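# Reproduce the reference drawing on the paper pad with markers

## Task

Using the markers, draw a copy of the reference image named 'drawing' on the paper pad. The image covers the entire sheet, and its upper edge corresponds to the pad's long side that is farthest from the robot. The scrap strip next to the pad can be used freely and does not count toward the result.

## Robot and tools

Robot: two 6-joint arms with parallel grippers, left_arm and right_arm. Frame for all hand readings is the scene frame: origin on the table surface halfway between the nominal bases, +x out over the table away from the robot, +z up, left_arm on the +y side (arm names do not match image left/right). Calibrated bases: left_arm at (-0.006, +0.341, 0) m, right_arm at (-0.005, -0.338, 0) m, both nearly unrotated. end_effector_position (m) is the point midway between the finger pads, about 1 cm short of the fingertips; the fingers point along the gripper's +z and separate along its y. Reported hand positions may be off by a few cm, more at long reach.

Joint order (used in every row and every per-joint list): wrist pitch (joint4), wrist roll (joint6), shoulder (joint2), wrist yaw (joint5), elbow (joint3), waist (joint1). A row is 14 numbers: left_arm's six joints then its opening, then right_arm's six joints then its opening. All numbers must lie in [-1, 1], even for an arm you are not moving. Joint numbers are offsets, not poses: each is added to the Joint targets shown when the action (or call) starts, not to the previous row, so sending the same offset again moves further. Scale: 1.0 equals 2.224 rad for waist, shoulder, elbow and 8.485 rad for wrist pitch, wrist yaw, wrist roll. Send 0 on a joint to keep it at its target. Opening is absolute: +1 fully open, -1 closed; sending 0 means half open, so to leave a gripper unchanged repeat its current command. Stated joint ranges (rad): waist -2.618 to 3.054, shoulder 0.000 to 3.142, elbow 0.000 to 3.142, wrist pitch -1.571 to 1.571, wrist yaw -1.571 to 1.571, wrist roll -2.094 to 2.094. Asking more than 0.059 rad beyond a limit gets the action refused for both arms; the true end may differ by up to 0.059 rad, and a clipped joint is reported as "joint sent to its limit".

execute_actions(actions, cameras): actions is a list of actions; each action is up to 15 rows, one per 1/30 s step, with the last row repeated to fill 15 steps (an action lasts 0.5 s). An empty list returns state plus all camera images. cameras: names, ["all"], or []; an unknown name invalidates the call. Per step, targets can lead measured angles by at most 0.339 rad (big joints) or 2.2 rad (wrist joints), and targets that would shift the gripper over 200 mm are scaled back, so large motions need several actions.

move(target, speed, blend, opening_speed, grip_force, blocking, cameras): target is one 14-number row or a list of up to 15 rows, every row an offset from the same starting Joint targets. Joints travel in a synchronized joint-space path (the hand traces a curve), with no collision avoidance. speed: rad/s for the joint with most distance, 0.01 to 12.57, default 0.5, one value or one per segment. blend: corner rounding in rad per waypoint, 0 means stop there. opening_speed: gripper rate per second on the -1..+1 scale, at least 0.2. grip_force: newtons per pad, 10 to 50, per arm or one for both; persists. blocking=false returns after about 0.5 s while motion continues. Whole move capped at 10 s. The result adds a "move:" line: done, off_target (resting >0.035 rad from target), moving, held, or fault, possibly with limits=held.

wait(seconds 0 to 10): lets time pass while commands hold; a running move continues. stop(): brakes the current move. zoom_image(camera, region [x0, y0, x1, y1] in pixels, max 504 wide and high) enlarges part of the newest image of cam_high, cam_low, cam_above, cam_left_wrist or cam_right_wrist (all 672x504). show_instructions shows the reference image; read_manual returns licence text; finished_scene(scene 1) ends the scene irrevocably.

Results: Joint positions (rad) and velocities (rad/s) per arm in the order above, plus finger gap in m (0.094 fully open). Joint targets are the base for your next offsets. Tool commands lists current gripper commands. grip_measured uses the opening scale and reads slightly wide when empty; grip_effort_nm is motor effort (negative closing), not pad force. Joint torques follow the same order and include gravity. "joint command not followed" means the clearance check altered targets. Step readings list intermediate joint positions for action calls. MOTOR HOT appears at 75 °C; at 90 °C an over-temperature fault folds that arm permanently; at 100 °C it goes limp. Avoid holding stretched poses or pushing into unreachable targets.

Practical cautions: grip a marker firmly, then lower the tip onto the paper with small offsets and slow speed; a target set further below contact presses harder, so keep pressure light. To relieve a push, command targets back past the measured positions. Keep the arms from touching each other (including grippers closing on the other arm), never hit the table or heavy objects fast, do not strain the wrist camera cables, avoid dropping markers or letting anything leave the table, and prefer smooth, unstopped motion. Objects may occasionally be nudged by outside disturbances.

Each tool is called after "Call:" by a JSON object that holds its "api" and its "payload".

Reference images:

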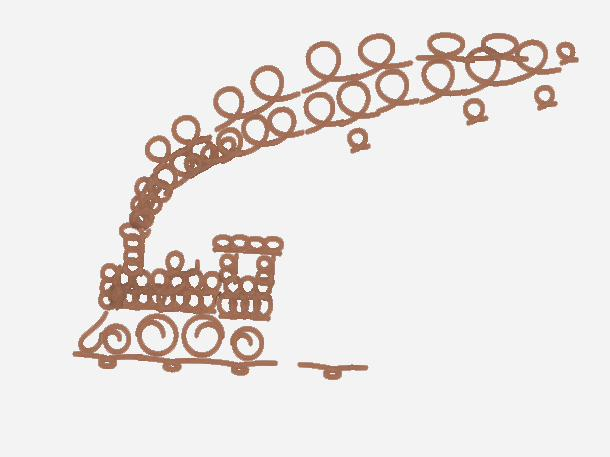

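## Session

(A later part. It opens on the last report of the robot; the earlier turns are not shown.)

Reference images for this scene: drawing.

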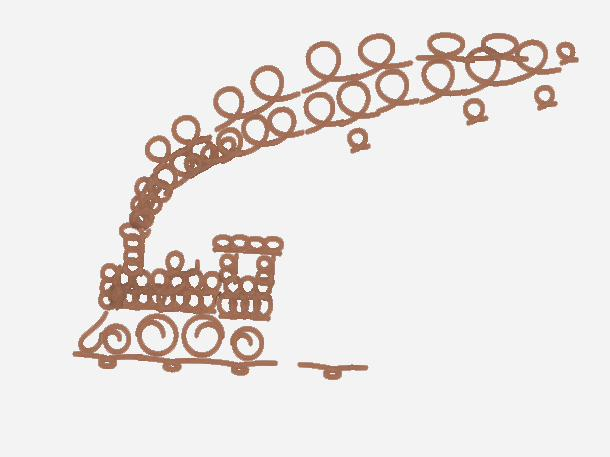

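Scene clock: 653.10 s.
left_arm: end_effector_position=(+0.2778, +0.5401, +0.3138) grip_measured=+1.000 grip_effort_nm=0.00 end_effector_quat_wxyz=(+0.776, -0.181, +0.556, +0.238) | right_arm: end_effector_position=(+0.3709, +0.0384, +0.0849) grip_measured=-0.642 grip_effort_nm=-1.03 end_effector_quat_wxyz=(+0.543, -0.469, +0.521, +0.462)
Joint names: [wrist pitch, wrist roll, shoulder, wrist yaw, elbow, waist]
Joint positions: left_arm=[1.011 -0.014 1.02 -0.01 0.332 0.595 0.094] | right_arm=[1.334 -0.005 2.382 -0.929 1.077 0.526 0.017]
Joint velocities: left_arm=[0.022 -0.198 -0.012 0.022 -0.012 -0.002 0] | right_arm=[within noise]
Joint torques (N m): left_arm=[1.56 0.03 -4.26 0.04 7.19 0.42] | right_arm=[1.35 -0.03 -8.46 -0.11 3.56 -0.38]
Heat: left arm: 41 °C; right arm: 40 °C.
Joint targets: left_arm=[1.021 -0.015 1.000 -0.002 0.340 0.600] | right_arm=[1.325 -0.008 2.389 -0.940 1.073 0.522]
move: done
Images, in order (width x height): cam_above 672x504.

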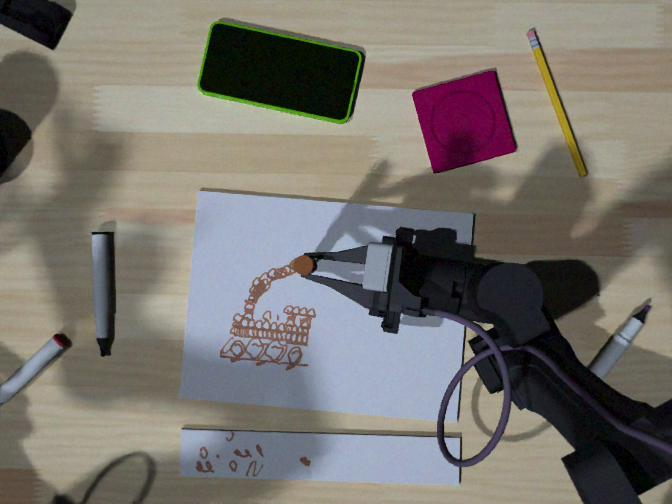

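Call:
{"api": "move", "payload": {"target": [[0,0,0,0,0,0,1,-0.00005,0,0,-0.0025,0,-0.00709,-0.9],[0,0,0,0,0,0,1,-0.00005,0,0,-0.0002,0,-0.00709,-0.9],[0,0,0,0,0,0,1,-0.00005,0,0,0.00153,0,-0.00935,-0.9],[0,0,0,0,0,0,1,-0.00005,0,0,0.00442,0,0.00111,-0.9],[0,0,0,0,0,0,1,-0.00005,0,0,0.00977,0,0.00431,-0.9],[0,0,0,0,0,0,1,-0.00005,0,0,0.01475,0,0.01101,-0.9],[0,0,0,0,0,0,1,-0.00005,0,0,0.01679,0,0.0173,-0.9],[0,0,0,0,0,0,1,-0.00005,0,0,0.01449,0,0.0173,-0.9],[0,0,0,0,0,0,1,-0.00005,0,0,0.01276,0,0.01956,-0.9],[0,0,0,0,0,0,1,-0.00005,0,0,0.00987,0,0.0091,-0.9],[0,0,0,0,0,0,1,-0.00005,0,0,0.00416,0,0.00553,-0.9],[0,0,0,0,0,0,1,-0.00005,0,0,0,0,0,-0.9],[0,0,0,0,0,0,1,-0.00005,0,0,-0.00691,0,-0.01018,-0.9],[0,0,0,0,0,0,1,-0.00005,0,0,-0.00764,0,-0.01782,-0.9]], "speed": 0.12, "blend": 0.001}}

Call:
{"api": "move", "payload": {"target": [[0,0,0,0,0,0,1,-0.00004,0,0,-0.00223,0,-0.00667,-0.9],[0,0,0,0,0,0,1,-0.00004,0,0,0.00007,0,-0.00667,-0.9],[0,0,0,0,0,0,1,-0.00004,0,0,0.00191,0,-0.00911,-0.9],[0,0,0,0,0,0,1,-0.00004,0,0,0.00452,0,0.00112,-0.9],[0,0,0,0,0,0,1,-0.00004,0,0,0.00945,0,0.00398,-0.9],[0,0,0,0,0,0,1,-0.00004,0,0,0.01406,0,0.01028,-0.9],[0,0,0,0,0,0,1,-0.00004,0,0,0.01588,0,0.01619,-0.9],[0,0,0,0,0,0,1,-0.00004,0,0,0.01358,0,0.01619,-0.9],[0,0,0,0,0,0,1,-0.00004,0,0,0.01174,0,0.01863,-0.9],[0,0,0,0,0,0,1,-0.00004,0,0,0.00913,0,0.0084,-0.9],[0,0,0,0,0,0,1,-0.00004,0,0,0.00386,0,0.00519,-0.9],[0,0,0,0,0,0,1,-0.00004,0,0,0,0,0,-0.9],[0,0,0,0,0,0,1,-0.00004,0,0,-0.0046,0,-0.00692,-0.9],[0,0,0,0,0,0,1,-0.00004,0,0,-0.0067,0,-0.01396,-0.9],[0,0,0,0,0,0,1,-0.00004,0,0,-0.00939,0,-0.02328,-0.9]], "speed": 0.12, "blend": 0.001}}

Call:
{"api": "move", "payload": {"target": [[0,0,0,0,0,0,1,-0.00005,0,0,-0.00223,0,-0.00716,-0.9],[0,0,0,0,0,0,1,-0.00005,0,0,0.00007,0,-0.00716,-0.9],[0,0,0,0,0,0,1,-0.00005,0,0,0.00233,0,-0.01022,-0.9],[0,0,0,0,0,0,1,-0.00005,0,0,0.00451,0,-0.00047,-0.9],[0,0,0,0,0,0,1,-0.00005,0,0,0.00976,0,0.00249,-0.9],[0,0,0,0,0,0,1,-0.00005,0,0,0.01441,0,0.00884,-0.9],[0,0,0,0,0,0,1,-0.00005,0,0,0.01646,0,0.01566,-0.9],[0,0,0,0,0,0,1,-0.00005,0,0,0.01416,0,0.01566,-0.9],[0,0,0,0,0,0,1,-0.00005,0,0,0.0119,0,0.01872,-0.9],[0,0,0,0,0,0,1,-0.00005,0,0,0.00972,0,0.00897,-0.9],[0,0,0,0,0,0,1,-0.00005,0,0,0.0041,0,0.00564,-0.9],[0,0,0,0,0,0,1,-0.00005,0,0,0,0,0,-0.9],[0,0,0,0,0,0,1,-0.00005,0,0,-0.00476,0,-0.01105,-0.9],[0,0,0,0,0,0,1,-0.00005,0,0,-0.00783,0,-0.02084,-0.9]], "speed": 0.12, "blend": 0.001}}

Call:
{"api": "move", "payload": {"target": [[0,0,0,0,0,0,1,-0.00006,0,0,-0.00211,0,-0.00719,-0.9],[0,0,0,0,0,0,1,-0.00006,0,0,0.00019,0,-0.00719,-0.9],[0,0,0,0,0,0,1,-0.00006,0,0,0.00274,0,-0.01069,-0.9],[0,0,0,0,0,0,1,-0.00006,0,0,0.00472,0,-0.00108,-0.9],[0,0,0,0,0,0,1,-0.00006,0,0,0.00999,0,0.00184,-0.9],[0,0,0,0,0,0,1,-0.00006,0,0,0.01463,0,0.0083,-0.9],[0,0,0,0,0,0,1,-0.00006,0,0,0.01656,0,0.01515,-0.9],[0,0,0,0,0,0,1,-0.00006,0,0,0.01426,0,0.01515,-0.9],[0,0,0,0,0,0,1,-0.00006,0,0,0.01171,0,0.01865,-0.9],[0,0,0,0,0,0,1,-0.00006,0,0,0.00973,0,0.00904,-0.9],[0,0,0,0,0,0,1,-0.00006,0,0,0.00408,0,0.00575,-0.9],[0,0,0,0,0,0,1,-0.00006,0,0,0,0,0,-0.9],[0,0,0,0,0,0,1,-0.00006,0,0,-0.00625,0,-0.01259,-0.9],[0,0,0,0,0,0,1,-0.00006,0,0,-0.00791,0,-0.02335,-0.9]], "speed": 0.12, "blend": 0.001, "cameras": ["cam_above"]}}

Call:
{"api": "zoom_image", "payload": {"camera": "cam_above", "region": [220, 190, 390, 318]}}

Scene clock: 658.50 s.
left_arm: end_effector_position=(+0.2778, +0.5401, +0.3138) grip_measured=+1.000 grip_effort_nm=0.00 end_effector_quat_wxyz=(+0.776, -0.181, +0.556, +0.238) | right_arm: end_effector_position=(+0.3740, +0.0248, +0.0846) grip_measured=-0.642 grip_effort_nm=-1.03 end_effector_quat_wxyz=(+0.537, -0.477, +0.515, +0.468)
Joint names: [wrist pitch, wrist roll, shoulder, wrist yaw, elbow, waist]
Joint positions: left_arm=[1.011 -0.014 1.02 -0.01 0.332 0.595 0.094] | right_arm=[1.334 -0.005 2.382 -0.994 1.077 0.486 0.017]
Joint torques (N m): left_arm=[1.51 0.06 -4.27 0.09 7.02 0.43] | right_arm=[1.31 -0.03 -8.43 -0.11 3.52 -0.39]
Heat: left arm: 41 °C; right arm: 40 °C.
Joint targets: left_arm=[1.021 -0.015 1.000 -0.002 0.340 0.600] | right_arm=[1.325 -0.008 2.389 -1.005 1.073 0.482]
move: done

Scene clock: 662.23 s.
left_arm: end_effector_position=(+0.2778, +0.5401, +0.3138) grip_measured=+1.000 grip_effort_nm=0.00 end_effector_quat_wxyz=(+0.776, -0.181, +0.556, +0.238) | right_arm: end_effector_position=(+0.3787, +0.0061, +0.0843) grip_measured=-0.642 grip_effort_nm=-1.03 end_effector_quat_wxyz=(+0.531, -0.484, +0.509, +0.474)
Joint names: [wrist pitch, wrist roll, shoulder, wrist yaw, elbow, waist]
Joint positions: left_arm=[1.011 -0.014 1.02 -0.01 0.332 0.595 0.094] | right_arm=[1.334 -0.005 2.382 -1.071 1.077 0.434 0.017]
Joint torques (N m): left_arm=[1.56 0.03 -4.27 0.1 6.99 0.42] | right_arm=[1.27 -0.03 -8.4 -0.13 3.48 -0.32]
Heat: left arm: 41 °C; right arm: 40 °C.
Joint targets: left_arm=[1.021 -0.015 1.000 -0.002 0.340 0.600] | right_arm=[1.325 -0.008 2.389 -1.085 1.073 0.430]
move: done

Scene clock: 666.00 s.
left_arm: end_effector_position=(+0.2778, +0.5401, +0.3138) grip_measured=+1.000 grip_effort_nm=0.00 end_effector_quat_wxyz=(+0.776, -0.181, +0.556, +0.238) | right_arm: end_effector_position=(+0.3815, -0.0103, +0.0840) grip_measured=-0.642 grip_effort_nm=-1.03 end_effector_quat_wxyz=(+0.525, -0.490, +0.504, +0.480)
Joint names: [wrist pitch, wrist roll, shoulder, wrist yaw, elbow, waist]
Joint positions: left_arm=[1.011 -0.014 1.02 -0.01 0.332 0.595 0.094] | right_arm=[1.334 -0.005 2.382 -1.139 1.077 0.389 0.017]
Joint torques (N m): left_arm=[1.53 0.03 -4.31 0.05 7.05 0.55] | right_arm=[1.23 -0.03 -8.38 -0.12 3.44 -0.46]
Heat: left arm: 41 °C; right arm: 40 °C.
Joint targets: left_arm=[1.021 -0.015 1.000 -0.002 0.340 0.600] | right_arm=[1.324 -0.008 2.389 -1.152 1.073 0.384]
move: done

Scene clock: 669.90 s.
left_arm: end_effector_position=(+0.2778, +0.5401, +0.3138) grip_measured=+1.000 grip_effort_nm=0.00 end_effector_quat_wxyz=(+0.776, -0.181, +0.556, +0.238) | right_arm: end_effector_position=(+0.3862, -0.0303, +0.0836) grip_measured=-0.642 grip_effort_nm=-1.03 end_effector_quat_wxyz=(+0.522, -0.494, +0.500, +0.483)
Joint names: [wrist pitch, wrist roll, shoulder, wrist yaw, elbow, waist]
Joint positions: left_arm=[1.011 -0.014 1.02 -0.01 0.332 0.595 0.094] | right_arm=[1.334 -0.005 2.382 -1.206 1.077 0.336 0.017]
Joint torques (N m): left_arm=[1.52 0.03 -4.18 0.08 7.04 0.47] | right_arm=[1.19 -0.03 -8.35 -0.11 3.41 -0.36]
Heat: left arm: 41 °C; right arm: 40 °C.
Joint targets: left_arm=[1.021 -0.015 1.000 -0.002 0.340 0.600] | right_arm=[1.324 -0.008 2.389 -1.219 1.073 0.332]
move: done
Images, in order (width x height): cam_above 672x504.

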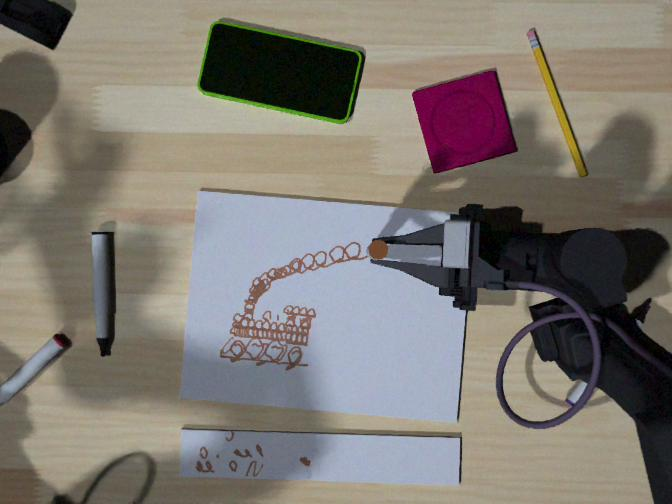

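Scaled by 2.965 from the camera's 672x504 image, which has a finer 960x720 frame.

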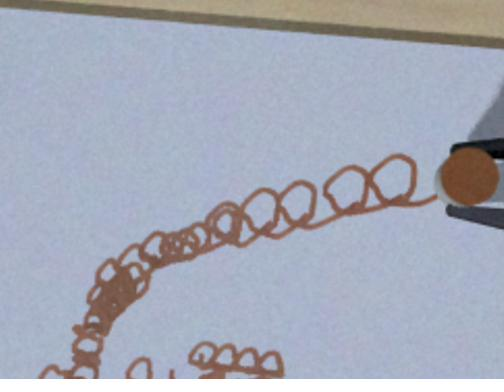

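Call:
{"api": "move", "payload": {"target": [[0,0,0,0,0,0,1,-0.00005,0,0,-0.00184,0,-0.00673,-0.9],[0,0,0,0,0,0,1,-0.00005,0,0,0.00046,0,-0.00673,-0.9],[0,0,0,0,0,0,1,-0.00005,0,0,0.00316,0,-0.01049,-0.9],[0,0,0,0,0,0,1,-0.00005,0,0,0.00495,0,-0.00101,-0.9],[0,0,0,0,0,0,1,-0.00005,0,0,0.00992,0,0.0017,-0.9],[0,0,0,0,0,0,1,-0.00005,0,0,0.01425,0,0.00791,-0.9],[0,0,0,0,0,0,1,-0.00005,0,0,0.01593,0,0.01431,-0.9],[0,0,0,0,0,0,1,-0.00005,0,0,0.01363,0,0.01431,-0.9],[0,0,0,0,0,0,1,-0.00005,0,0,0.01093,0,0.01807,-0.9],[0,0,0,0,0,0,1,-0.00005,0,0,0.00914,0,0.00859,-0.9],[0,0,0,0,0,0,1,-0.00005,0,0,0.00381,0,0.00552,-0.9],[0,0,0,0,0,0,1,-0.00005,0,0,0,0,0,-0.9],[0,0,0,0,0,0,1,-0.00005,0,0,-0.00462,0,-0.00805,-0.9],[0,0,0,0,0,0,1,-0.00005,0,0,-0.00752,0,-0.0169,-0.9],[0,0,0,0,0,0,1,-0.00005,0,0,-0.00946,0,-0.02678,-0.9]], "speed": 0.12, "blend": 0.001}}

Call:
{"api": "move", "payload": {"target": [[0,0,0,0,0,0,1,-0.00006,0,0,-0.00157,0,-0.00625,-0.9],[0,0,0,0,0,0,1,-0.00006,0,0,0.00073,0,-0.00625,-0.9],[0,0,0,0,0,0,1,-0.00006,0,0,0.00361,0,-0.01036,-0.9],[0,0,0,0,0,0,1,-0.00006,0,0,0.00519,0,-0.00099,-0.9],[0,0,0,0,0,0,1,-0.00006,0,0,0.00983,0,0.00149,-0.9],[0,0,0,0,0,0,1,-0.00006,0,0,0.01369,0,0.00712,-0.9],[0,0,0,0,0,0,1,-0.00006,0,0,0.01526,0,0.01338,-0.9],[0,0,0,0,0,0,1,-0.00006,0,0,0.01296,0,0.01338,-0.9],[0,0,0,0,0,0,1,-0.00006,0,0,0.01008,0,0.01749,-0.9],[0,0,0,0,0,0,1,-0.00006,0,0,0.0085,0,0.00812,-0.9],[0,0,0,0,0,0,1,-0.00006,0,0,0.00353,0,0.00529,-0.9],[0,0,0,0,0,0,1,-0.00006,0,0,0,0,0,-0.9],[0,0,0,0,0,0,1,-0.00006,0,0,-0.00483,0,-0.00783,-0.9],[0,0,0,0,0,0,1,-0.00006,0,0,-0.00761,0,-0.01687,-0.9],[0,0,0,0,0,0,1,-0.00006,0,0,-0.00817,0,-0.02569,-0.9]], "speed": 0.12, "blend": 0.001}}

Call:
{"api": "move", "payload": {"target": [[0,0,0,0,0,0,1,-0.00005,0,0,-0.00134,0,-0.00582,-0.9],[0,0,0,0,0,0,1,-0.00005,0,0,0.00096,0,-0.00582,-0.9],[0,0,0,0,0,0,1,-0.00005,0,0,0.004,0,-0.01026,-0.9],[0,0,0,0,0,0,1,-0.00005,0,0,0.00541,0,-0.00097,-0.9],[0,0,0,0,0,0,1,-0.00005,0,0,0.00983,0,0.00138,-0.9],[0,0,0,0,0,0,1,-0.00005,0,0,0.01344,0,0.00686,-0.9],[0,0,0,0,0,0,1,-0.00005,0,0,0.01478,0,0.01268,-0.9],[0,0,0,0,0,0,1,-0.00005,0,0,0.01248,0,0.01268,-0.9],[0,0,0,0,0,0,1,-0.00005,0,0,0.00943,0,0.01712,-0.9],[0,0,0,0,0,0,1,-0.00005,0,0,0.00802,0,0.00783,-0.9],[0,0,0,0,0,0,1,-0.00005,0,0,0.0033,0,0.00515,-0.9],[0,0,0,0,0,0,1,-0.00005,0,0,0,0,0,-0.9],[0,0,0,0,0,0,1,-0.00005,0,0,-0.004,0,-0.00708,-0.9],[0,0,0,0,0,0,1,-0.00005,0,0,-0.00685,0,-0.01774,-0.9],[0,0,0,0,0,0,1,-0.00005,0,0,-0.00759,0,-0.02709,-0.9]], "speed": 0.12, "blend": 0.001}}

Call:
{"api": "move", "payload": {"target": [[0,0,0,0,0,0,1,-0.00006,0,0,-0.00106,0,-0.00505,-0.9],[0,0,0,0,0,0,1,-0.00006,0,0,0.00124,0,-0.00505,-0.9],[0,0,0,0,0,0,1,-0.00006,0,0,0.00425,0,-0.00953,-0.9],[0,0,0,0,0,0,1,-0.00006,0,0,0.00551,0,-0.00029,-0.9],[0,0,0,0,0,0,1,-0.00006,0,0,0.00948,0,0.00184,-0.9],[0,0,0,0,0,0,1,-0.00006,0,0,0.01254,0,0.00659,-0.9],[0,0,0,0,0,0,1,-0.00006,0,0,0.01371,0,0.01193,-0.9],[0,0,0,0,0,0,1,-0.00006,0,0,0.01141,0,0.01193,-0.9],[0,0,0,0,0,0,1,-0.00006,0,0,0.00841,0,0.0164,-0.9],[0,0,0,0,0,0,1,-0.00006,0,0,0.00715,0,0.00716,-0.9],[0,0,0,0,0,0,1,-0.00006,0,0,0.00289,0,0.00473,-0.9],[0,0,0,0,0,0,1,-0.00006,0,0,0,0,0,-0.9],[0,0,0,0,0,0,1,-0.00006,0,0,-0.00323,0,-0.00636,-0.9],[0,0,0,0,0,0,1,-0.00006,0,0,-0.00569,0,-0.01705,-0.9]], "speed": 0.12, "blend": 0.001, "cameras": ["cam_above"]}}

Call:
{"api": "zoom_image", "payload": {"camera": "cam_above", "region": [320, 180, 490, 308]}}

Scene clock: 674.97 s.
left_arm: end_effector_position=(+0.2778, +0.5401, +0.3138) grip_measured=+1.000 grip_effort_nm=0.00 end_effector_quat_wxyz=(+0.776, -0.181, +0.556, +0.238) | right_arm: end_effector_position=(+0.3896, -0.0531, +0.0832) grip_measured=-0.642 grip_effort_nm=-1.03 end_effector_quat_wxyz=(+0.516, -0.500, +0.496, +0.487)
Joint names: [wrist pitch, wrist roll, shoulder, wrist yaw, elbow, waist]
Joint positions: left_arm=[1.011 -0.014 1.02 -0.01 0.332 0.595 0.094] | right_arm=[1.334 -0.005 2.382 -1.286 1.077 0.277 0.017]
Joint torques (N m): left_arm=[1.56 0.05 -4.27 0.06 7.01 0.46] | right_arm=[1.15 -0.03 -8.31 -0.12 3.36 -0.36]
Heat: left arm: 41 °C; right arm: 40 °C.
Joint targets: left_arm=[1.021 -0.015 1.000 -0.002 0.340 0.600] | right_arm=[1.323 -0.008 2.389 -1.299 1.073 0.272]
move: done

Scene clock: 678.63 s.
left_arm: end_effector_position=(+0.2778, +0.5401, +0.3138) grip_measured=+1.000 grip_effort_nm=0.00 end_effector_quat_wxyz=(+0.776, -0.181, +0.556, +0.238) | right_arm: end_effector_position=(+0.3924, -0.0751, +0.0829) grip_measured=-0.642 grip_effort_nm=-1.03 end_effector_quat_wxyz=(+0.513, -0.504, +0.493, +0.490)
Joint names: [wrist pitch, wrist roll, shoulder, wrist yaw, elbow, waist]
Joint positions: left_arm=[1.011 -0.014 1.02 -0.01 0.332 0.595 0.094] | right_arm=[1.334 -0.005 2.382 -1.356 1.077 0.221 0.017]
Joint torques (N m): left_arm=[1.55 0.04 -4.27 0.05 7.09 0.4] | right_arm=[1.11 -0.04 -8.28 -0.12 3.3 -0.47]
Heat: left arm: 41 °C; right arm: 40 °C.
Joint targets: left_arm=[1.021 -0.015 1.000 -0.002 0.340 0.600] | right_arm=[1.323 -0.008 2.389 -1.368 1.073 0.215]
move: done

Scene clock: 682.20 s.
left_arm: end_effector_position=(+0.2778, +0.5401, +0.3138) grip_measured=+1.000 grip_effort_nm=0.00 end_effector_quat_wxyz=(+0.776, -0.181, +0.556, +0.238) | right_arm: end_effector_position=(+0.3961, -0.0991, +0.0826) grip_measured=-0.642 grip_effort_nm=-1.03 end_effector_quat_wxyz=(+0.511, -0.506, +0.492, +0.491)
Joint names: [wrist pitch, wrist roll, shoulder, wrist yaw, elbow, waist]
Joint positions: left_arm=[1.011 -0.014 1.02 -0.01 0.332 0.595 0.094] | right_arm=[1.334 -0.005 2.382 -1.419 1.077 0.16 0.017]
Joint torques (N m): left_arm=[1.57 0.02 -4.26 0.1 6.93 0.46] | right_arm=[1.07 -0.03 -8.24 -0.1 3.29 -0.5]
Heat: left arm: 41 °C; right arm: 40 °C.
Joint targets: left_arm=[1.021 -0.015 1.000 -0.002 0.340 0.600] | right_arm=[1.322 -0.008 2.389 -1.433 1.073 0.155]
move: done

Scene clock: 685.40 s.
left_arm: end_effector_position=(+0.2778, +0.5401, +0.3138) grip_measured=+1.000 grip_effort_nm=0.00 end_effector_quat_wxyz=(+0.776, -0.181, +0.556, +0.238) | right_arm: end_effector_position=(+0.3964, -0.1139, +0.0823) grip_measured=-0.642 grip_effort_nm=-1.03 end_effector_quat_wxyz=(+0.509, -0.508, +0.490, +0.492)
Joint names: [wrist pitch, wrist roll, shoulder, wrist yaw, elbow, waist]
Joint positions: left_arm=[1.011 -0.014 1.02 -0.01 0.332 0.595 0.094] | right_arm=[1.334 -0.005 2.382 -1.465 1.077 0.123 0.017]
Joint torques (N m): left_arm=[1.55 0.02 -4.26 0.07 7.12 0.58] | right_arm=[1.04 -0.03 -8.23 -0.13 3.23 -0.59]
Heat: left arm: 41 °C; right arm: 40 °C.
Joint targets: left_arm=[1.021 -0.015 1.000 -0.002 0.340 0.600] | right_arm=[1.322 -0.008 2.389 -1.481 1.073 0.117]
move: done
Images, in order (width x height): cam_above 672x504.

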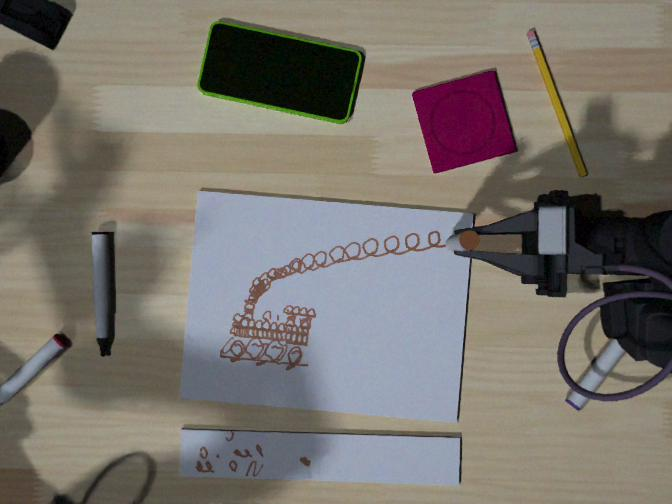

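Scaled by 2.965 from the camera's 672x504 image, which has a finer 960x720 frame.

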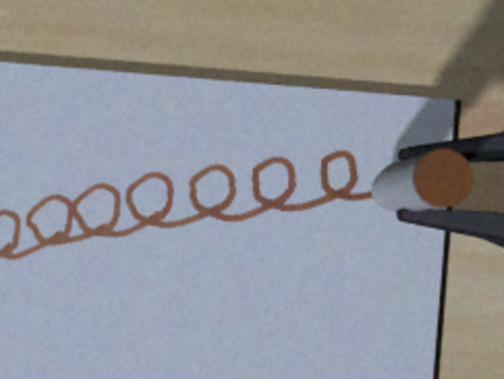

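Call:
{"api": "move", "payload": {"target": [[0,0,0,0,0,0,1,0.0085,0,0,0,0,0,-0.9],[0,0,0,0,0,0,1,0.0085,0,0,0,0,-0.09,-0.9]], "speed": [0.2,0.5], "cameras": ["cam_above"]}}

Call:
{"api": "zoom_image", "payload": {"camera": "cam_above", "region": [360, 190, 480, 280]}}

Call:
{"api": "zoom_image", "payload": {"camera": "cam_above", "region": [280, 190, 400, 280]}}

Call:
{"api": "zoom_image", "payload": {"camera": "cam_above", "region": [190, 185, 480, 425]}}

Scene clock: 688.17 s.
left_arm: end_effector_position=(+0.2778, +0.5401, +0.3138) grip_measured=+1.000 grip_effort_nm=0.00 end_effector_quat_wxyz=(+0.776, -0.181, +0.556, +0.238) | right_arm: end_effector_position=(+0.4337, -0.2034, +0.0852) grip_measured=-0.642 grip_effort_nm=-1.03 end_effector_quat_wxyz=(+0.565, -0.463, +0.532, +0.429)
Joint names: [wrist pitch, wrist roll, shoulder, wrist yaw, elbow, waist]
Joint positions: left_arm=[1.011 -0.014 1.02 -0.01 0.332 0.595 0.094] | right_arm=[1.367 -0.005 2.382 -1.47 1.077 -0.089 0.017]
Joint torques (N m): left_arm=[1.55 0.05 -4.41 0.09 6.95 0.42] | right_arm=[1.38 -0.03 -8.21 -0.08 3.23 0.29]
Heat: left arm: 41 °C; right arm: 40 °C.
Joint targets: left_arm=[1.021 -0.015 1.000 -0.002 0.340 0.600] | right_arm=[1.394 -0.008 2.389 -1.481 1.073 -0.083]
move: done
Images, in order (width x height): cam_above 672x504.

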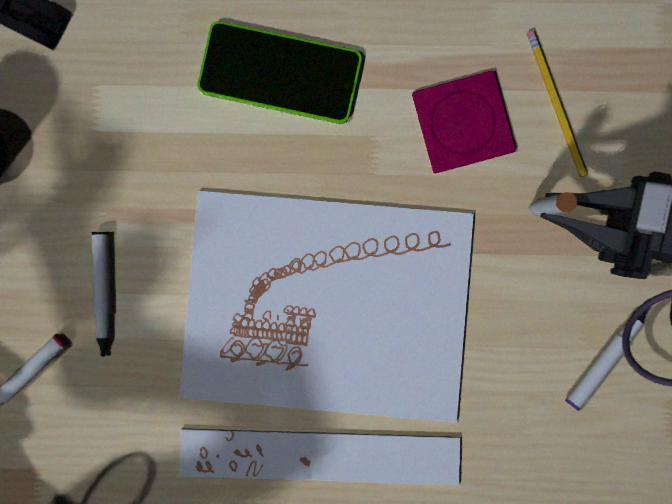

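Scaled by 4.200 from the camera's 672x504 image, which has a finer 960x720 frame.

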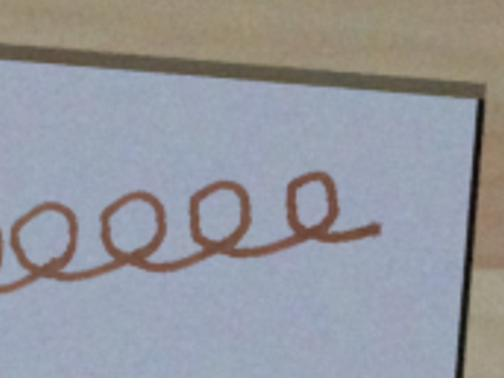

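Scaled by 4.200 from the camera's 672x504 image, which has a finer 960x720 frame.

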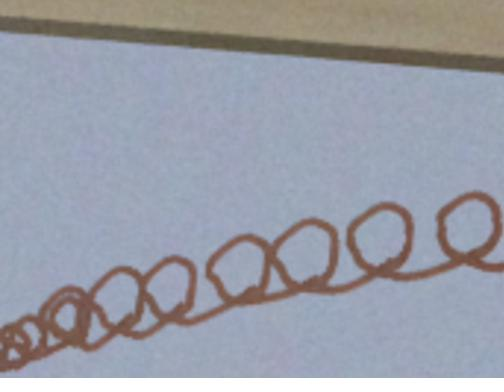

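Scaled by 1.738 from the camera's 672x504 image, which has a finer 960x720 frame.

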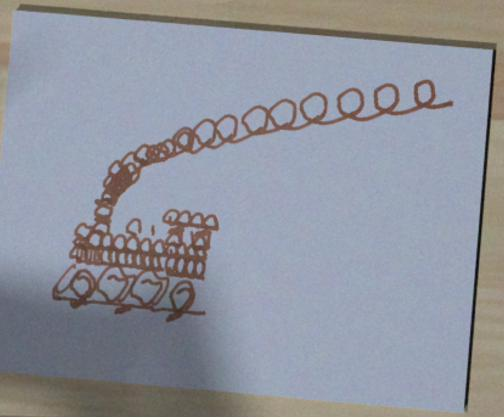

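Call:
{"api": "zoom_image", "payload": {"camera": "cam_above", "region": [210, 290, 330, 380]}}

Call:
{"api": "zoom_image", "payload": {"camera": "cam_above", "region": [220, 225, 340, 315]}}

Call:
{"api": "zoom_image", "payload": {"camera": "cam_above", "region": [170, 170, 290, 260]}}

Call:
{"api": "zoom_image", "payload": {"camera": "cam_above", "region": [170, 340, 290, 430]}}

Call:
{"api": "zoom_image", "payload": {"camera": "cam_above", "region": [390, 360, 510, 450]}}

Scaled by 4.200 from the camera's 672x504 image, which has a finer 960x720 frame.

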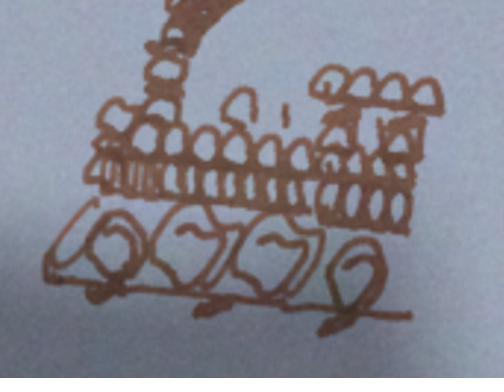

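Scaled by 4.200 from the camera's 672x504 image, which has a finer 960x720 frame.

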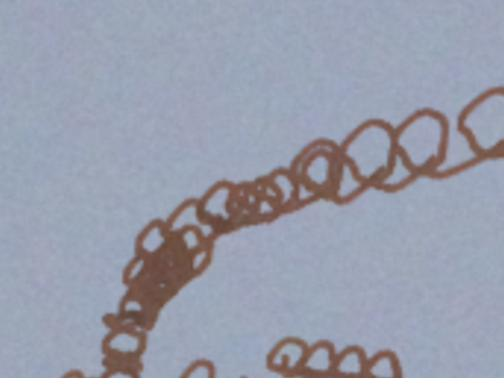

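Scaled by 4.200 from the camera's 672x504 image, which has a finer 960x720 frame.

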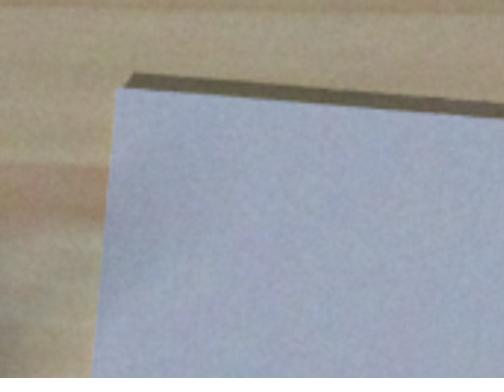

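Scaled by 4.200 from the camera's 672x504 image, which has a finer 960x720 frame.

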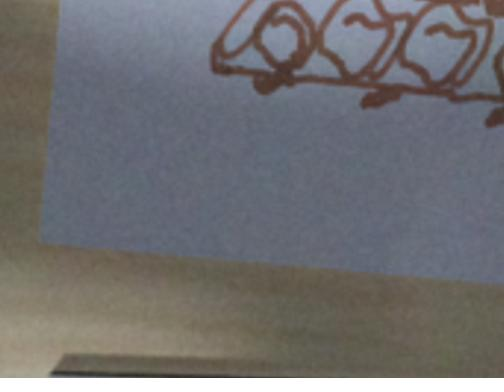

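Scaled by 4.200 from the camera's 672x504 image, which has a finer 960x720 frame.

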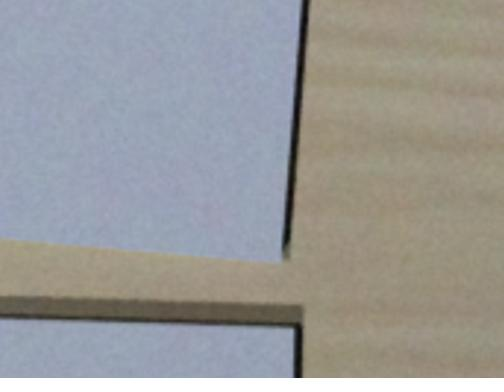

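Call:
{"api": "move", "payload": {"target": [[0,0,0,0,0,0,1,0,0,0,0.00965,0,0.09802,-0.9],[0,0,0,0,0,0,1,0,0,0,0.00258,0,0.08452,-0.9],[0,0,0,0,0,0,1,-0.00652,0,0,0.00258,0,0.08452,-0.9],[0,0,0,0,0,0,1,-0.00852,0,0,0.00258,0,0.08452,-0.9]], "speed": [0.6,0.1,0.15,0.03]}}

Call:
{"api": "move", "payload": {"target": [[0,0,0,0,0,0,1,0,0,0,-0.00061,0,-0.00289,-0.9],[0,0,0,0,0,0,1,0,0,0,-0.00111,0,-0.00543,-0.9],[0,0,0,0,0,0,1,0,0,0,0.00119,0,-0.00543,-0.9],[0,0,0,0,0,0,1,0,0,0,0.00286,0,-0.00795,-0.9],[0,0,0,0,0,0,1,0,0,0,0.00425,0,0.00463,-0.9],[0,0,0,0,0,0,1,0,0,0,0.00632,0,0.00575,-0.9],[0,0,0,0,0,0,1,0,0,0,0.00787,0,0.00825,-0.9],[0,0,0,0,0,0,1,0,0,0,0.00842,0,0.01095,-0.9],[0,0,0,0,0,0,1,0,0,0,0.00613,0,0.01095,-0.9],[0,0,0,0,0,0,1,0,0,0,0.00447,0,0.01346,-0.9],[0,0,0,0,0,0,1,0,0,0,0.00307,0,0.00088,-0.9],[0,0,0,0,0,0,1,0,0,0,0.00086,0,-0.00039,-0.9],[0,0,0,0,0,0,1,0,0,0,-0.00061,0,-0.00289,-0.9],[0,0,0,0,0,0,1,0,0,0,-0.00345,0,-0.00937,-0.9]], "speed": 0.12, "blend": 0.001}}

Call:
{"api": "move", "payload": {"target": [[0,0,0,0,0,0,1,0.0085,0,0,0,0,0,-0.9],[0,0,0,0,0,0,1,0.0085,0,0,0,0,-0.08,-0.9]], "speed": [0.2,0.5], "cameras": ["cam_above"]}}

Call:
{"api": "zoom_image", "payload": {"camera": "cam_above", "region": [360, 190, 480, 280]}}

Scene clock: 702.93 s.
left_arm: end_effector_position=(+0.2778, +0.5401, +0.3138) grip_measured=+1.000 grip_effort_nm=0.00 end_effector_quat_wxyz=(+0.776, -0.181, +0.556, +0.238) | right_arm: end_effector_position=(+0.4028, -0.1195, +0.0828) grip_measured=-0.642 grip_effort_nm=-1.03 end_effector_quat_wxyz=(+0.518, -0.501, +0.497, +0.483)
Joint names: [wrist pitch, wrist roll, shoulder, wrist yaw, elbow, waist]
Joint positions: left_arm=[1.011 -0.014 1.02 -0.01 0.332 0.595 0.094] | right_arm=[1.338 -0.005 2.382 -1.446 1.077 0.11 0.017]
Joint torques (N m): left_arm=[1.54 0.03 -4.25 0.08 6.93 0.36] | right_arm=[1.01 -0.03 -8.23 -0.11 3.25 -0.43]
Heat: left arm: 41 °C; right arm: 41 °C.
Joint targets: left_arm=[1.021 -0.015 1.000 -0.002 0.340 0.600] | right_arm=[1.322 -0.008 2.389 -1.459 1.073 0.105]
move: done

Scene clock: 705.30 s.
left_arm: end_effector_position=(+0.2778, +0.5401, +0.3138) grip_measured=+1.000 grip_effort_nm=-0.01 end_effector_quat_wxyz=(+0.776, -0.181, +0.556, +0.238) | right_arm: end_effector_position=(+0.4026, -0.1273, +0.0825) grip_measured=-0.642 grip_effort_nm=-1.03 end_effector_quat_wxyz=(+0.516, -0.502, +0.496, +0.485)
Joint names: [wrist pitch, wrist roll, shoulder, wrist yaw, elbow, waist]
Joint positions: left_arm=[1.011 -0.014 1.02 -0.01 0.332 0.595 0.094] | right_arm=[1.337 -0.005 2.382 -1.471 1.077 0.09 0.017]
Joint torques (N m): left_arm=[1.55 0.06 -4.21 0.04 6.97 0.5] | right_arm=[1.01 -0.03 -8.21 -0.16 3.23 -0.54]
Heat: left arm: 41 °C; right arm: 41 °C.
Joint targets: left_arm=[1.021 -0.015 1.000 -0.002 0.340 0.600] | right_arm=[1.322 -0.008 2.389 -1.488 1.073 0.084]
move: done

Scene clock: 707.33 s.
left_arm: end_effector_position=(+0.2778, +0.5401, +0.3138) grip_measured=+1.000 grip_effort_nm=0.00 end_effector_quat_wxyz=(+0.776, -0.181, +0.556, +0.238) | right_arm: end_effector_position=(+0.4335, -0.2068, +0.0851) grip_measured=-0.642 grip_effort_nm=-1.03 end_effector_quat_wxyz=(+0.565, -0.463, +0.532, +0.428)
Joint names: [wrist pitch, wrist roll, shoulder, wrist yaw, elbow, waist]
Joint positions: left_arm=[1.011 -0.014 1.02 -0.01 0.332 0.595 0.094] | right_arm=[1.367 -0.005 2.382 -1.478 1.077 -0.098 0.017]
Joint torques (N m): left_arm=[1.52 0.01 -4.37 0.08 6.94 0.32] | right_arm=[1.37 -0.03 -8.21 -0.08 3.21 0.29]
Heat: left arm: 41 °C; right arm: 41 °C.
Joint targets: left_arm=[1.021 -0.015 1.000 -0.002 0.340 0.600] | right_arm=[1.394 -0.008 2.389 -1.488 1.073 -0.094]
move: done
Images, in order (width x height): cam_above 672x504.

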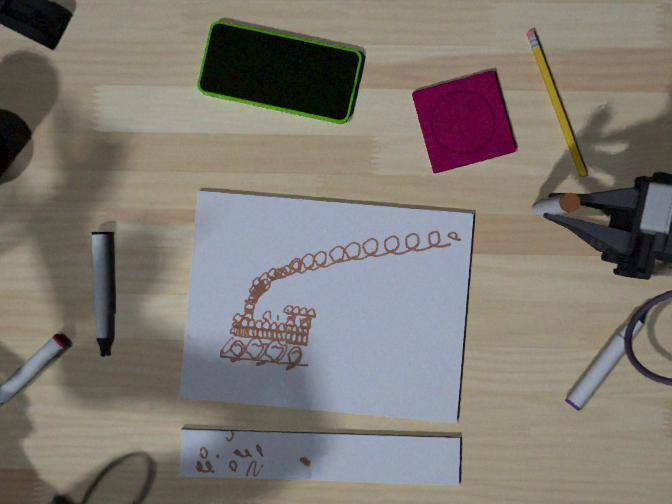

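Scaled by 4.200 from the camera's 672x504 image, which has a finer 960x720 frame.

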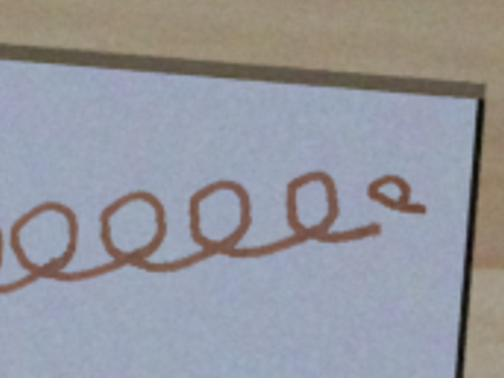

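Call:
{"api": "move", "payload": {"target": [[0,0,0,0,0,0,1,0,0,0,0.00206,0,0.11964,-0.9],[0,0,0,0,0,0,1,0,0,0,-0.00501,0,0.10615,-0.9],[0,0,0,0,0,0,1,-0.00649,0,0,-0.00501,0,0.10615,-0.9],[0,0,0,0,0,0,1,-0.00844,0,0,-0.00501,0,0.10615,-0.9]], "speed": [0.6,0.1,0.15,0.03]}}

Call:
{"api": "move", "payload": {"target": [[0,0,0,0,0,0,1,0,0,0,-0.00132,0,-0.00453,-0.9],[0,0,0,0,0,0,1,0,0,0,-0.00194,0,-0.00761,-0.9],[0,0,0,0,0,0,1,0,0,0,0.00036,0,-0.00761,-0.9],[0,0,0,0,0,0,1,0,0,0,0.00234,0,-0.0107,-0.9],[0,0,0,0,0,0,1,0,0,0,0.00355,0,0.00095,-0.9],[0,0,0,0,0,0,1,0,0,0,0.00574,0,0.00213,-0.9],[0,0,0,0,0,0,1,0,0,0,0.00728,0,0.00464,-0.9],[0,0,0,0,0,0,1,0,0,0,0.00791,0,0.00772,-0.9],[0,0,0,0,0,0,1,0,0,0,0.00561,0,0.00772,-0.9],[0,0,0,0,0,0,1,0,0,0,0.00362,0,0.01081,-0.9],[0,0,0,0,0,0,1,0,0,0,0.00241,0,-0.00084,-0.9],[0,0,0,0,0,0,1,0,0,0,0.00033,0,-0.00191,-0.9],[0,0,0,0,0,0,1,0,0,0,-0.00132,0,-0.00453,-0.9],[0,0,0,0,0,0,1,0,0,0,-0.00264,0,-0.01007,-0.9]], "speed": 0.12, "blend": 0.001}}

Call:
{"api": "move", "payload": {"target": [[0,0,0,0,0,0,1,0.0085,0,0,0,0,0,-0.9],[0,0,0,0,0,0,1,0.0085,0,0,0.02181,0,0.06445,-0.9],[0,0,0,0,0,0,1,0.0085,0,0,0.01474,0,0.05096,-0.9],[0,0,0,0,0,0,1,0.00194,0,0,0.01474,0,0.05096,-0.9],[0,0,0,0,0,0,1,-0.00004,0,0,0.01474,0,0.05096,-0.9]], "speed": [0.2,0.5,0.1,0.15,0.03], "cameras": ["cam_above"]}}

Call:
{"api": "zoom_image", "payload": {"camera": "cam_above", "region": [390, 200, 490, 275]}}

Scene clock: 721.10 s.
left_arm: end_effector_position=(+0.2778, +0.5401, +0.3138) grip_measured=+1.000 grip_effort_nm=0.00 end_effector_quat_wxyz=(+0.776, -0.181, +0.556, +0.238) | right_arm: end_effector_position=(+0.3815, -0.1048, +0.0824) grip_measured=-0.642 grip_effort_nm=-1.03 end_effector_quat_wxyz=(-0.491, +0.528, -0.469, -0.510)
Joint names: [wrist pitch, wrist roll, shoulder, wrist yaw, elbow, waist]
Joint positions: left_arm=[1.011 -0.014 1.02 -0.01 0.332 0.595 0.094] | right_arm=[1.339 -0.005 2.382 -1.517 1.077 0.147 0.017]
Joint torques (N m): left_arm=[1.54 0.03 -4.31 0.04 6.94 0.35] | right_arm=[0.96 -0.03 -8.18 -0.12 3.19 -0.44]
Heat: left arm: 41 °C; right arm: 41 °C.
Joint targets: left_arm=[1.021 -0.015 1.000 -0.002 0.340 0.600] | right_arm=[1.322 -0.008 2.389 -1.531 1.073 0.142]
move: done

Scene clock: 723.47 s.
left_arm: end_effector_position=(+0.2778, +0.5401, +0.3138) grip_measured=+1.000 grip_effort_nm=0.00 end_effector_quat_wxyz=(+0.776, -0.181, +0.556, +0.238) | right_arm: end_effector_position=(+0.3830, -0.1134, +0.0822) grip_measured=-0.642 grip_effort_nm=-1.03 end_effector_quat_wxyz=(-0.491, +0.527, -0.471, -0.509)
Joint names: [wrist pitch, wrist roll, shoulder, wrist yaw, elbow, waist]
Joint positions: left_arm=[1.011 -0.014 1.02 -0.01 0.332 0.595 0.094] | right_arm=[1.338 -0.005 2.382 -1.536 1.077 0.126 0.017]
Joint torques (N m): left_arm=[1.54 0.06 -4.36 0.07 6.94 0.43] | right_arm=[0.96 -0.03 -8.18 -0.18 3.19 -0.53]
Heat: left arm: 41 °C; right arm: 41 °C.
Joint targets: left_arm=[1.021 -0.015 1.000 -0.002 0.340 0.600] | right_arm=[1.322 -0.008 2.389 -1.553 1.073 0.120]
move: done

Scene clock: 728.23 s.
left_arm: end_effector_position=(+0.2778, +0.5401, +0.3138) grip_measured=+1.000 grip_effort_nm=0.00 end_effector_quat_wxyz=(+0.776, -0.181, +0.556, +0.238) | right_arm: end_effector_position=(+0.3768, -0.0685, +0.0829) grip_measured=-0.642 grip_effort_nm=-1.03 end_effector_quat_wxyz=(+0.494, -0.524, +0.472, +0.509)
Joint names: [wrist pitch, wrist roll, shoulder, wrist yaw, elbow, waist]
Joint positions: left_arm=[1.011 -0.014 1.02 -0.01 0.332 0.595 0.094] | right_arm=[1.338 -0.005 2.382 -1.416 1.077 0.238 0.017]
Joint torques (N m): left_arm=[1.56 0.03 -4.14 0.04 6.93 0.35] | right_arm=[1.04 -0.03 -8.24 -0.11 3.28 -0.46]
Heat: left arm: 41 °C; right arm: 41 °C.
Joint targets: left_arm=[1.021 -0.015 1.000 -0.002 0.340 0.600] | right_arm=[1.322 -0.008 2.389 -1.428 1.073 0.233]
move: done
Images, in order (width x height): cam_above 672x504.

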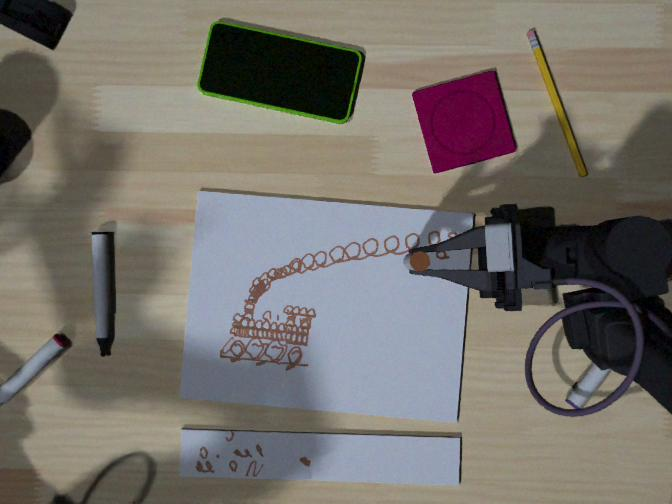

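Scaled by 5.040 from the camera's 672x504 image, which has a finer 960x720 frame.

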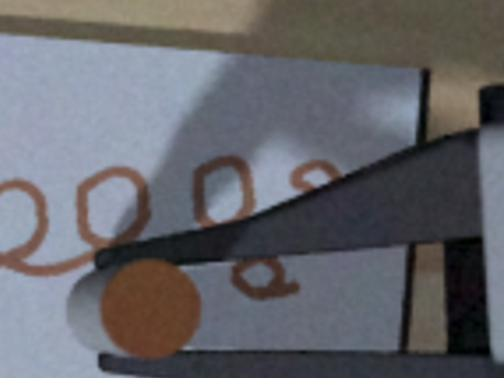

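Call:
{"api": "move", "payload": {"target": [[0,0,0,0,0,0,1,0,0,0,-0.00155,0,-0.0052,-0.9],[0,0,0,0,0,0,1,0,0,0,-0.00234,0,-0.00862,-0.9],[0,0,0,0,0,0,1,0,0,0,-0.00004,0,-0.00862,-0.9],[0,0,0,0,0,0,1,0,0,0,0.00179,0,-0.01138,-0.9],[0,0,0,0,0,0,1,0,0,0,0.00324,0,0.00032,-0.9],[0,0,0,0,0,0,1,0,0,0,0.00557,0,0.00155,-0.9],[0,0,0,0,0,0,1,0,0,0,0.00733,0,0.00429,-0.9],[0,0,0,0,0,0,1,0,0,0,0.00805,0,0.00754,-0.9],[0,0,0,0,0,0,1,0,0,0,0.00576,0,0.00754,-0.9],[0,0,0,0,0,0,1,0,0,0,0.00393,0,0.01029,-0.9],[0,0,0,0,0,0,1,0,0,0,0.00247,0,-0.00141,-0.9],[0,0,0,0,0,0,1,0,0,0,0.00026,0,-0.00253,-0.9],[0,0,0,0,0,0,1,0,0,0,-0.00155,0,-0.0052,-0.9],[0,0,0,0,0,0,1,0,0,0,-0.00414,0,-0.01237,-0.9]], "speed": 0.12, "blend": 0.001}}

Call:
{"api": "move", "payload": {"target": [[0,0,0,0,0,0,1,0.0085,0,0,0,0,0,-0.9],[0,0,0,0,0,0,1,0.0085,0,0,0.03377,0,0.0935,-0.9],[0,0,0,0,0,0,1,0.0085,0,0,0.0267,0,0.08001,-0.9],[0,0,0,0,0,0,1,0.00198,0,0,0.0267,0,0.08001,-0.9],[0,0,0,0,0,0,1,0.00012,0,0,0.0267,0,0.08001,-0.9]], "speed": [0.2,0.6,0.1,0.15,0.03]}}

Call:
{"api": "move", "payload": {"target": [[0,0,0,0,0,0,1,0,0,0,-0.00125,0,-0.00432,-0.9],[0,0,0,0,0,0,1,0,0,0,-0.00241,0,-0.00838,-0.9],[0,0,0,0,0,0,1,0,0,0,-0.00011,0,-0.00838,-0.9],[0,0,0,0,0,0,1,0,0,0,0.00147,0,-0.0106,-0.9],[0,0,0,0,0,0,1,0,0,0,0.00347,0,-0.0002,-0.9],[0,0,0,0,0,0,1,0,0,0,0.00585,0,0.00097,-0.9],[0,0,0,0,0,0,1,0,0,0,0.00828,0,0.00423,-0.9],[0,0,0,0,0,0,1,0,0,0,0.00934,0,0.0081,-0.9],[0,0,0,0,0,0,1,0,0,0,0.00704,0,0.0081,-0.9],[0,0,0,0,0,0,1,0,0,0,0.00547,0,0.01033,-0.9],[0,0,0,0,0,0,1,0,0,0,0.00347,0,-0.00007,-0.9],[0,0,0,0,0,0,1,0,0,0,0.00089,0,-0.00142,-0.9],[0,0,0,0,0,0,1,0,0,0,-0.00125,0,-0.00432,-0.9],[0,0,0,0,0,0,1,0,0,0,-0.00396,0,-0.01074,-0.9]], "speed": 0.12, "blend": 0.001}}

Call:
{"api": "move", "payload": {"target": [[0,0,0,0,0,0,1,0.0085,0,0,0,0,0,-0.9],[0,0,0,0,0,0,1,0.0085,0,0,0,0,-0.18,-0.9]], "speed": [0.2,0.5], "cameras": ["cam_above"]}}

Call:
{"api": "zoom_image", "payload": {"camera": "cam_above", "region": [340, 190, 480, 295]}}

Scene clock: 731.97 s.
left_arm: end_effector_position=(+0.2778, +0.5401, +0.3138) grip_measured=+1.000 grip_effort_nm=0.00 end_effector_quat_wxyz=(+0.776, -0.181, +0.556, +0.238) | right_arm: end_effector_position=(+0.3781, -0.0791, +0.0826) grip_measured=-0.642 grip_effort_nm=-1.03 end_effector_quat_wxyz=(-0.492, +0.525, -0.471, -0.510)
Joint names: [wrist pitch, wrist roll, shoulder, wrist yaw, elbow, waist]
Joint positions: left_arm=[1.011 -0.014 1.02 -0.01 0.332 0.595 0.094] | right_arm=[1.336 -0.005 2.382 -1.447 1.077 0.212 0.017]
Joint torques (N m): left_arm=[1.54 0.02 -4.4 0.04 7.04 0.43] | right_arm=[1.03 -0.03 -8.24 -0.14 3.23 -0.54]
Heat: left arm: 41 °C; right arm: 41 °C.
Joint targets: left_arm=[1.021 -0.015 1.000 -0.002 0.340 0.600] | right_arm=[1.322 -0.008 2.389 -1.463 1.073 0.206]
move: done

Scene clock: 736.80 s.
left_arm: end_effector_position=(+0.2778, +0.5401, +0.3138) grip_measured=+1.000 grip_effort_nm=0.00 end_effector_quat_wxyz=(+0.776, -0.181, +0.556, +0.238) | right_arm: end_effector_position=(+0.3661, -0.0103, +0.0837) grip_measured=-0.642 grip_effort_nm=-1.03 end_effector_quat_wxyz=(+0.504, -0.512, +0.482, +0.501)
Joint names: [wrist pitch, wrist roll, shoulder, wrist yaw, elbow, waist]
Joint positions: left_arm=[1.011 -0.014 1.02 -0.01 0.332 0.595 0.094] | right_arm=[1.336 -0.005 2.382 -1.226 1.077 0.388 0.017]
Joint torques (N m): left_arm=[1.53 0.05 -4.53 0.08 7.02 0.4] | right_arm=[1.16 -0.03 -8.32 -0.1 3.4 -0.43]
Heat: left arm: 41 °C; right arm: 41 °C.
Joint targets: left_arm=[1.021 -0.015 1.000 -0.002 0.340 0.600] | right_arm=[1.323 -0.008 2.389 -1.237 1.073 0.384]
move: done

Scene clock: 739.37 s.
left_arm: end_effector_position=(+0.2778, +0.5401, +0.3138) grip_measured=+1.000 grip_effort_nm=0.00 end_effector_quat_wxyz=(+0.776, -0.181, +0.556, +0.238) | right_arm: end_effector_position=(+0.3678, -0.0188, +0.0835) grip_measured=-0.642 grip_effort_nm=-1.03 end_effector_quat_wxyz=(+0.502, -0.515, +0.480, +0.503)
Joint names: [wrist pitch, wrist roll, shoulder, wrist yaw, elbow, waist]
Joint positions: left_arm=[1.011 -0.014 1.02 -0.01 0.332 0.595 0.094] | right_arm=[1.335 -0.005 2.382 -1.257 1.077 0.366 0.017]
Joint torques (N m): left_arm=[1.55 0.03 -4.29 0.03 7.01 0.29] | right_arm=[1.16 -0.03 -8.32 -0.12 3.38 -0.54]
Heat: left arm: 41 °C; right arm: 41 °C.
Joint targets: left_arm=[1.021 -0.015 1.000 -0.002 0.340 0.600] | right_arm=[1.323 -0.008 2.389 -1.270 1.073 0.360]
move: done

Scene clock: 741.67 s.
left_arm: end_effector_position=(+0.2778, +0.5401, +0.3138) grip_measured=+1.000 grip_effort_nm=0.00 end_effector_quat_wxyz=(+0.776, -0.181, +0.556, +0.238) | right_arm: end_effector_position=(+0.4635, -0.1948, +0.0876) grip_measured=-0.642 grip_effort_nm=-1.03 end_effector_quat_wxyz=(+0.602, -0.414, +0.564, +0.384)
Joint names: [wrist pitch, wrist roll, shoulder, wrist yaw, elbow, waist]
Joint positions: left_arm=[1.011 -0.014 1.02 -0.01 0.332 0.595 0.094] | right_arm=[1.368 -0.005 2.382 -1.263 1.077 -0.047 0.017]
Joint torques (N m): left_arm=[1.54 0.05 -4.26 0.08 7.17 0.58] | right_arm=[1.49 -0.02 -8.31 -0.04 3.36 0.53]
Heat: left arm: 41 °C; right arm: 41 °C.
Joint targets: left_arm=[1.021 -0.015 1.000 -0.002 0.340 0.600] | right_arm=[1.395 -0.008 2.389 -1.270 1.073 -0.041]
move: done
Images, in order (width x height): cam_above 672x504.

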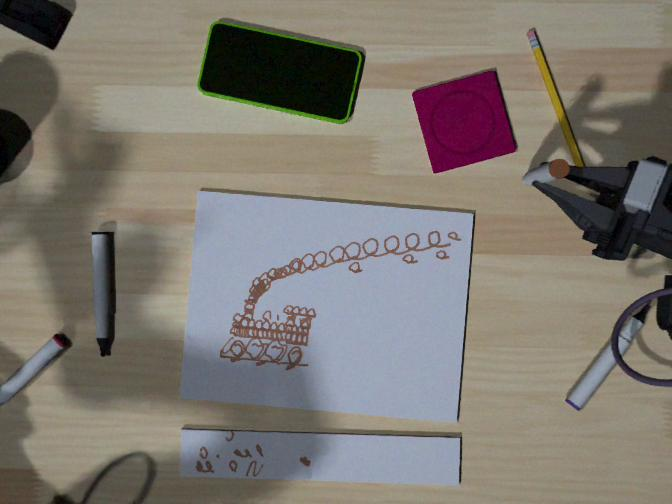

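Scaled by 3.600 from the camera's 672x504 image, which has a finer 960x720 frame.

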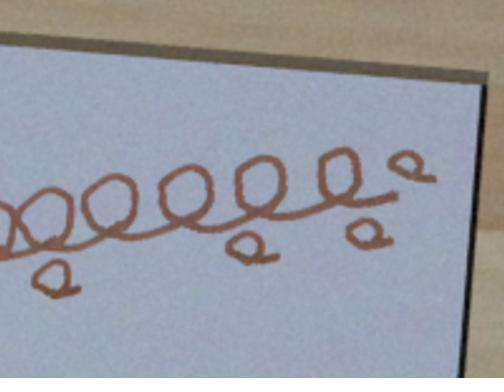

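Call:
{"api": "move", "payload": {"target": [[0,0,0,0,0,0,1,0,0,0,0.08584,0,0.34071,-0.9],[0,0,0,0,0,0,1,0,0,0,0.07876,0,0.32722,-0.9],[0,0,0,0,0,0,1,-0.00664,0,0,0.07876,0,0.32722,-0.9],[0,0,0,0,0,0,1,-0.00787,0,0,0.07876,0,0.32722,-0.9]], "speed": [0.8,0.1,0.15,0.03]}}

Call:
{"api": "move", "payload": {"target": [[0,0,0,0,0,0,1,0,0,0,-0.00396,0,-0.00883,-0.9],[0,0,0,0,0,0,1,0,0,0,-0.00166,0,-0.00883,-0.9],[0,0,0,0,0,0,1,0,0,0,-0.00069,0,-0.01032,-0.9],[0,0,0,0,0,0,1,0,0,0,0.00479,0,0.00275,-0.9],[0,0,0,0,0,0,1,0,0,0,0.01142,0,0.00674,-0.9],[0,0,0,0,0,0,1,0,0,0,0.02064,0,0.01798,-0.9],[0,0,0,0,0,0,1,0,0,0,0.02573,0,0.02857,-0.9],[0,0,0,0,0,0,1,0,0,0,0.02343,0,0.02857,-0.9],[0,0,0,0,0,0,1,0,0,0,0.02213,0,0.02981,-0.9],[0,0,0,0,0,0,1,0,0,0,0.01665,0,0.01674,-0.9],[0,0,0,0,0,0,1,0,0,0,0.00623,0,0.00821,-0.9],[0,0,0,0,0,0,1,0,0,0,0,0,0,-0.9],[0,0,0,0,0,0,1,0,0,0,-0.0049,0,-0.0079,-0.9],[0,0,0,0,0,0,1,0,0,0,-0.00787,0,-0.01646,-0.9],[0,0,0,0,0,0,1,0,0,0,-0.00775,0,-0.02187,-0.9]], "speed": 0.12, "blend": 0.001, "cameras": ["cam_above"]}}

Call:
{"api": "zoom_image", "payload": {"camera": "cam_above", "region": [220, 210, 340, 300]}}

Scene clock: 759.03 s.
left_arm: end_effector_position=(+0.2778, +0.5401, +0.3138) grip_measured=+1.000 grip_effort_nm=0.00 end_effector_quat_wxyz=(+0.776, -0.181, +0.556, +0.238) | right_arm: end_effector_position=(+0.3637, +0.0870, +0.0863) grip_measured=-0.642 grip_effort_nm=-1.03 end_effector_quat_wxyz=(+0.582, -0.419, +0.558, +0.417)
Joint names: [wrist pitch, wrist roll, shoulder, wrist yaw, elbow, waist]
Joint positions: left_arm=[1.011 -0.014 1.02 -0.01 0.332 0.595 0.094] | right_arm=[1.335 -0.005 2.382 -0.591 1.077 0.692 0.017]
Joint torques (N m): left_arm=[1.54 0.07 -4.41 0.03 6.99 0.42] | right_arm=[1.49 -0.02 -8.59 -0.11 3.73 -0.4]
Heat: left arm: 41 °C; right arm: 42 °C.
Joint targets: left_arm=[1.021 -0.015 1.000 -0.002 0.340 0.600] | right_arm=[1.328 -0.008 2.389 -0.602 1.073 0.687]
move: done

Scene clock: 764.40 s.
left_arm: end_effector_position=(+0.2778, +0.5401, +0.3138) grip_measured=+1.000 grip_effort_nm=0.00 end_effector_quat_wxyz=(+0.776, -0.181, +0.556, +0.238) | right_arm: end_effector_position=(+0.3732, +0.0719, +0.0860) grip_measured=-0.642 grip_effort_nm=-1.03 end_effector_quat_wxyz=(+0.578, -0.424, +0.555, +0.421)
Joint names: [wrist pitch, wrist roll, shoulder, wrist yaw, elbow, waist]
Joint positions: left_arm=[1.011 -0.014 1.02 -0.01 0.332 0.595 0.094] | right_arm=[1.334 -0.005 2.382 -0.656 1.077 0.642 0.017]
Joint torques (N m): left_arm=[1.52 0.03 -4.3 0.06 6.89 0.38] | right_arm=[1.48 -0.03 -8.57 -0.11 3.69 -0.34]
Heat: left arm: 41 °C; right arm: 42 °C.
Joint targets: left_arm=[1.021 -0.015 1.000 -0.002 0.340 0.600] | right_arm=[1.328 -0.008 2.389 -0.668 1.073 0.638]
move: done
Images, in order (width x height): cam_above 672x504.

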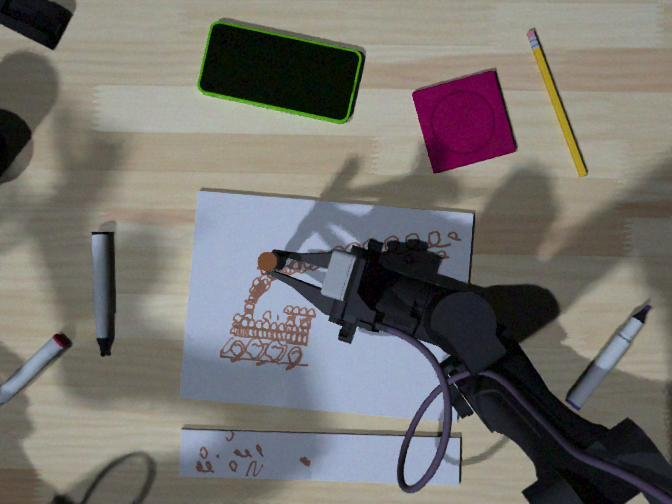

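Scaled by 4.200 from the camera's 672x504 image, which has a finer 960x720 frame.

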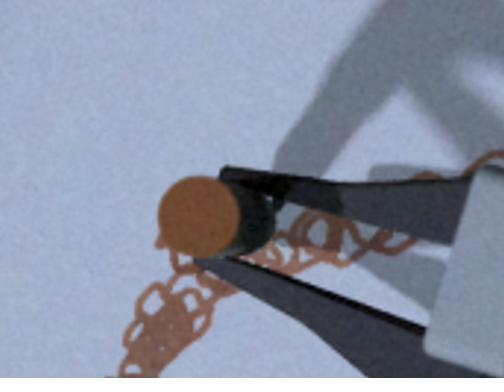

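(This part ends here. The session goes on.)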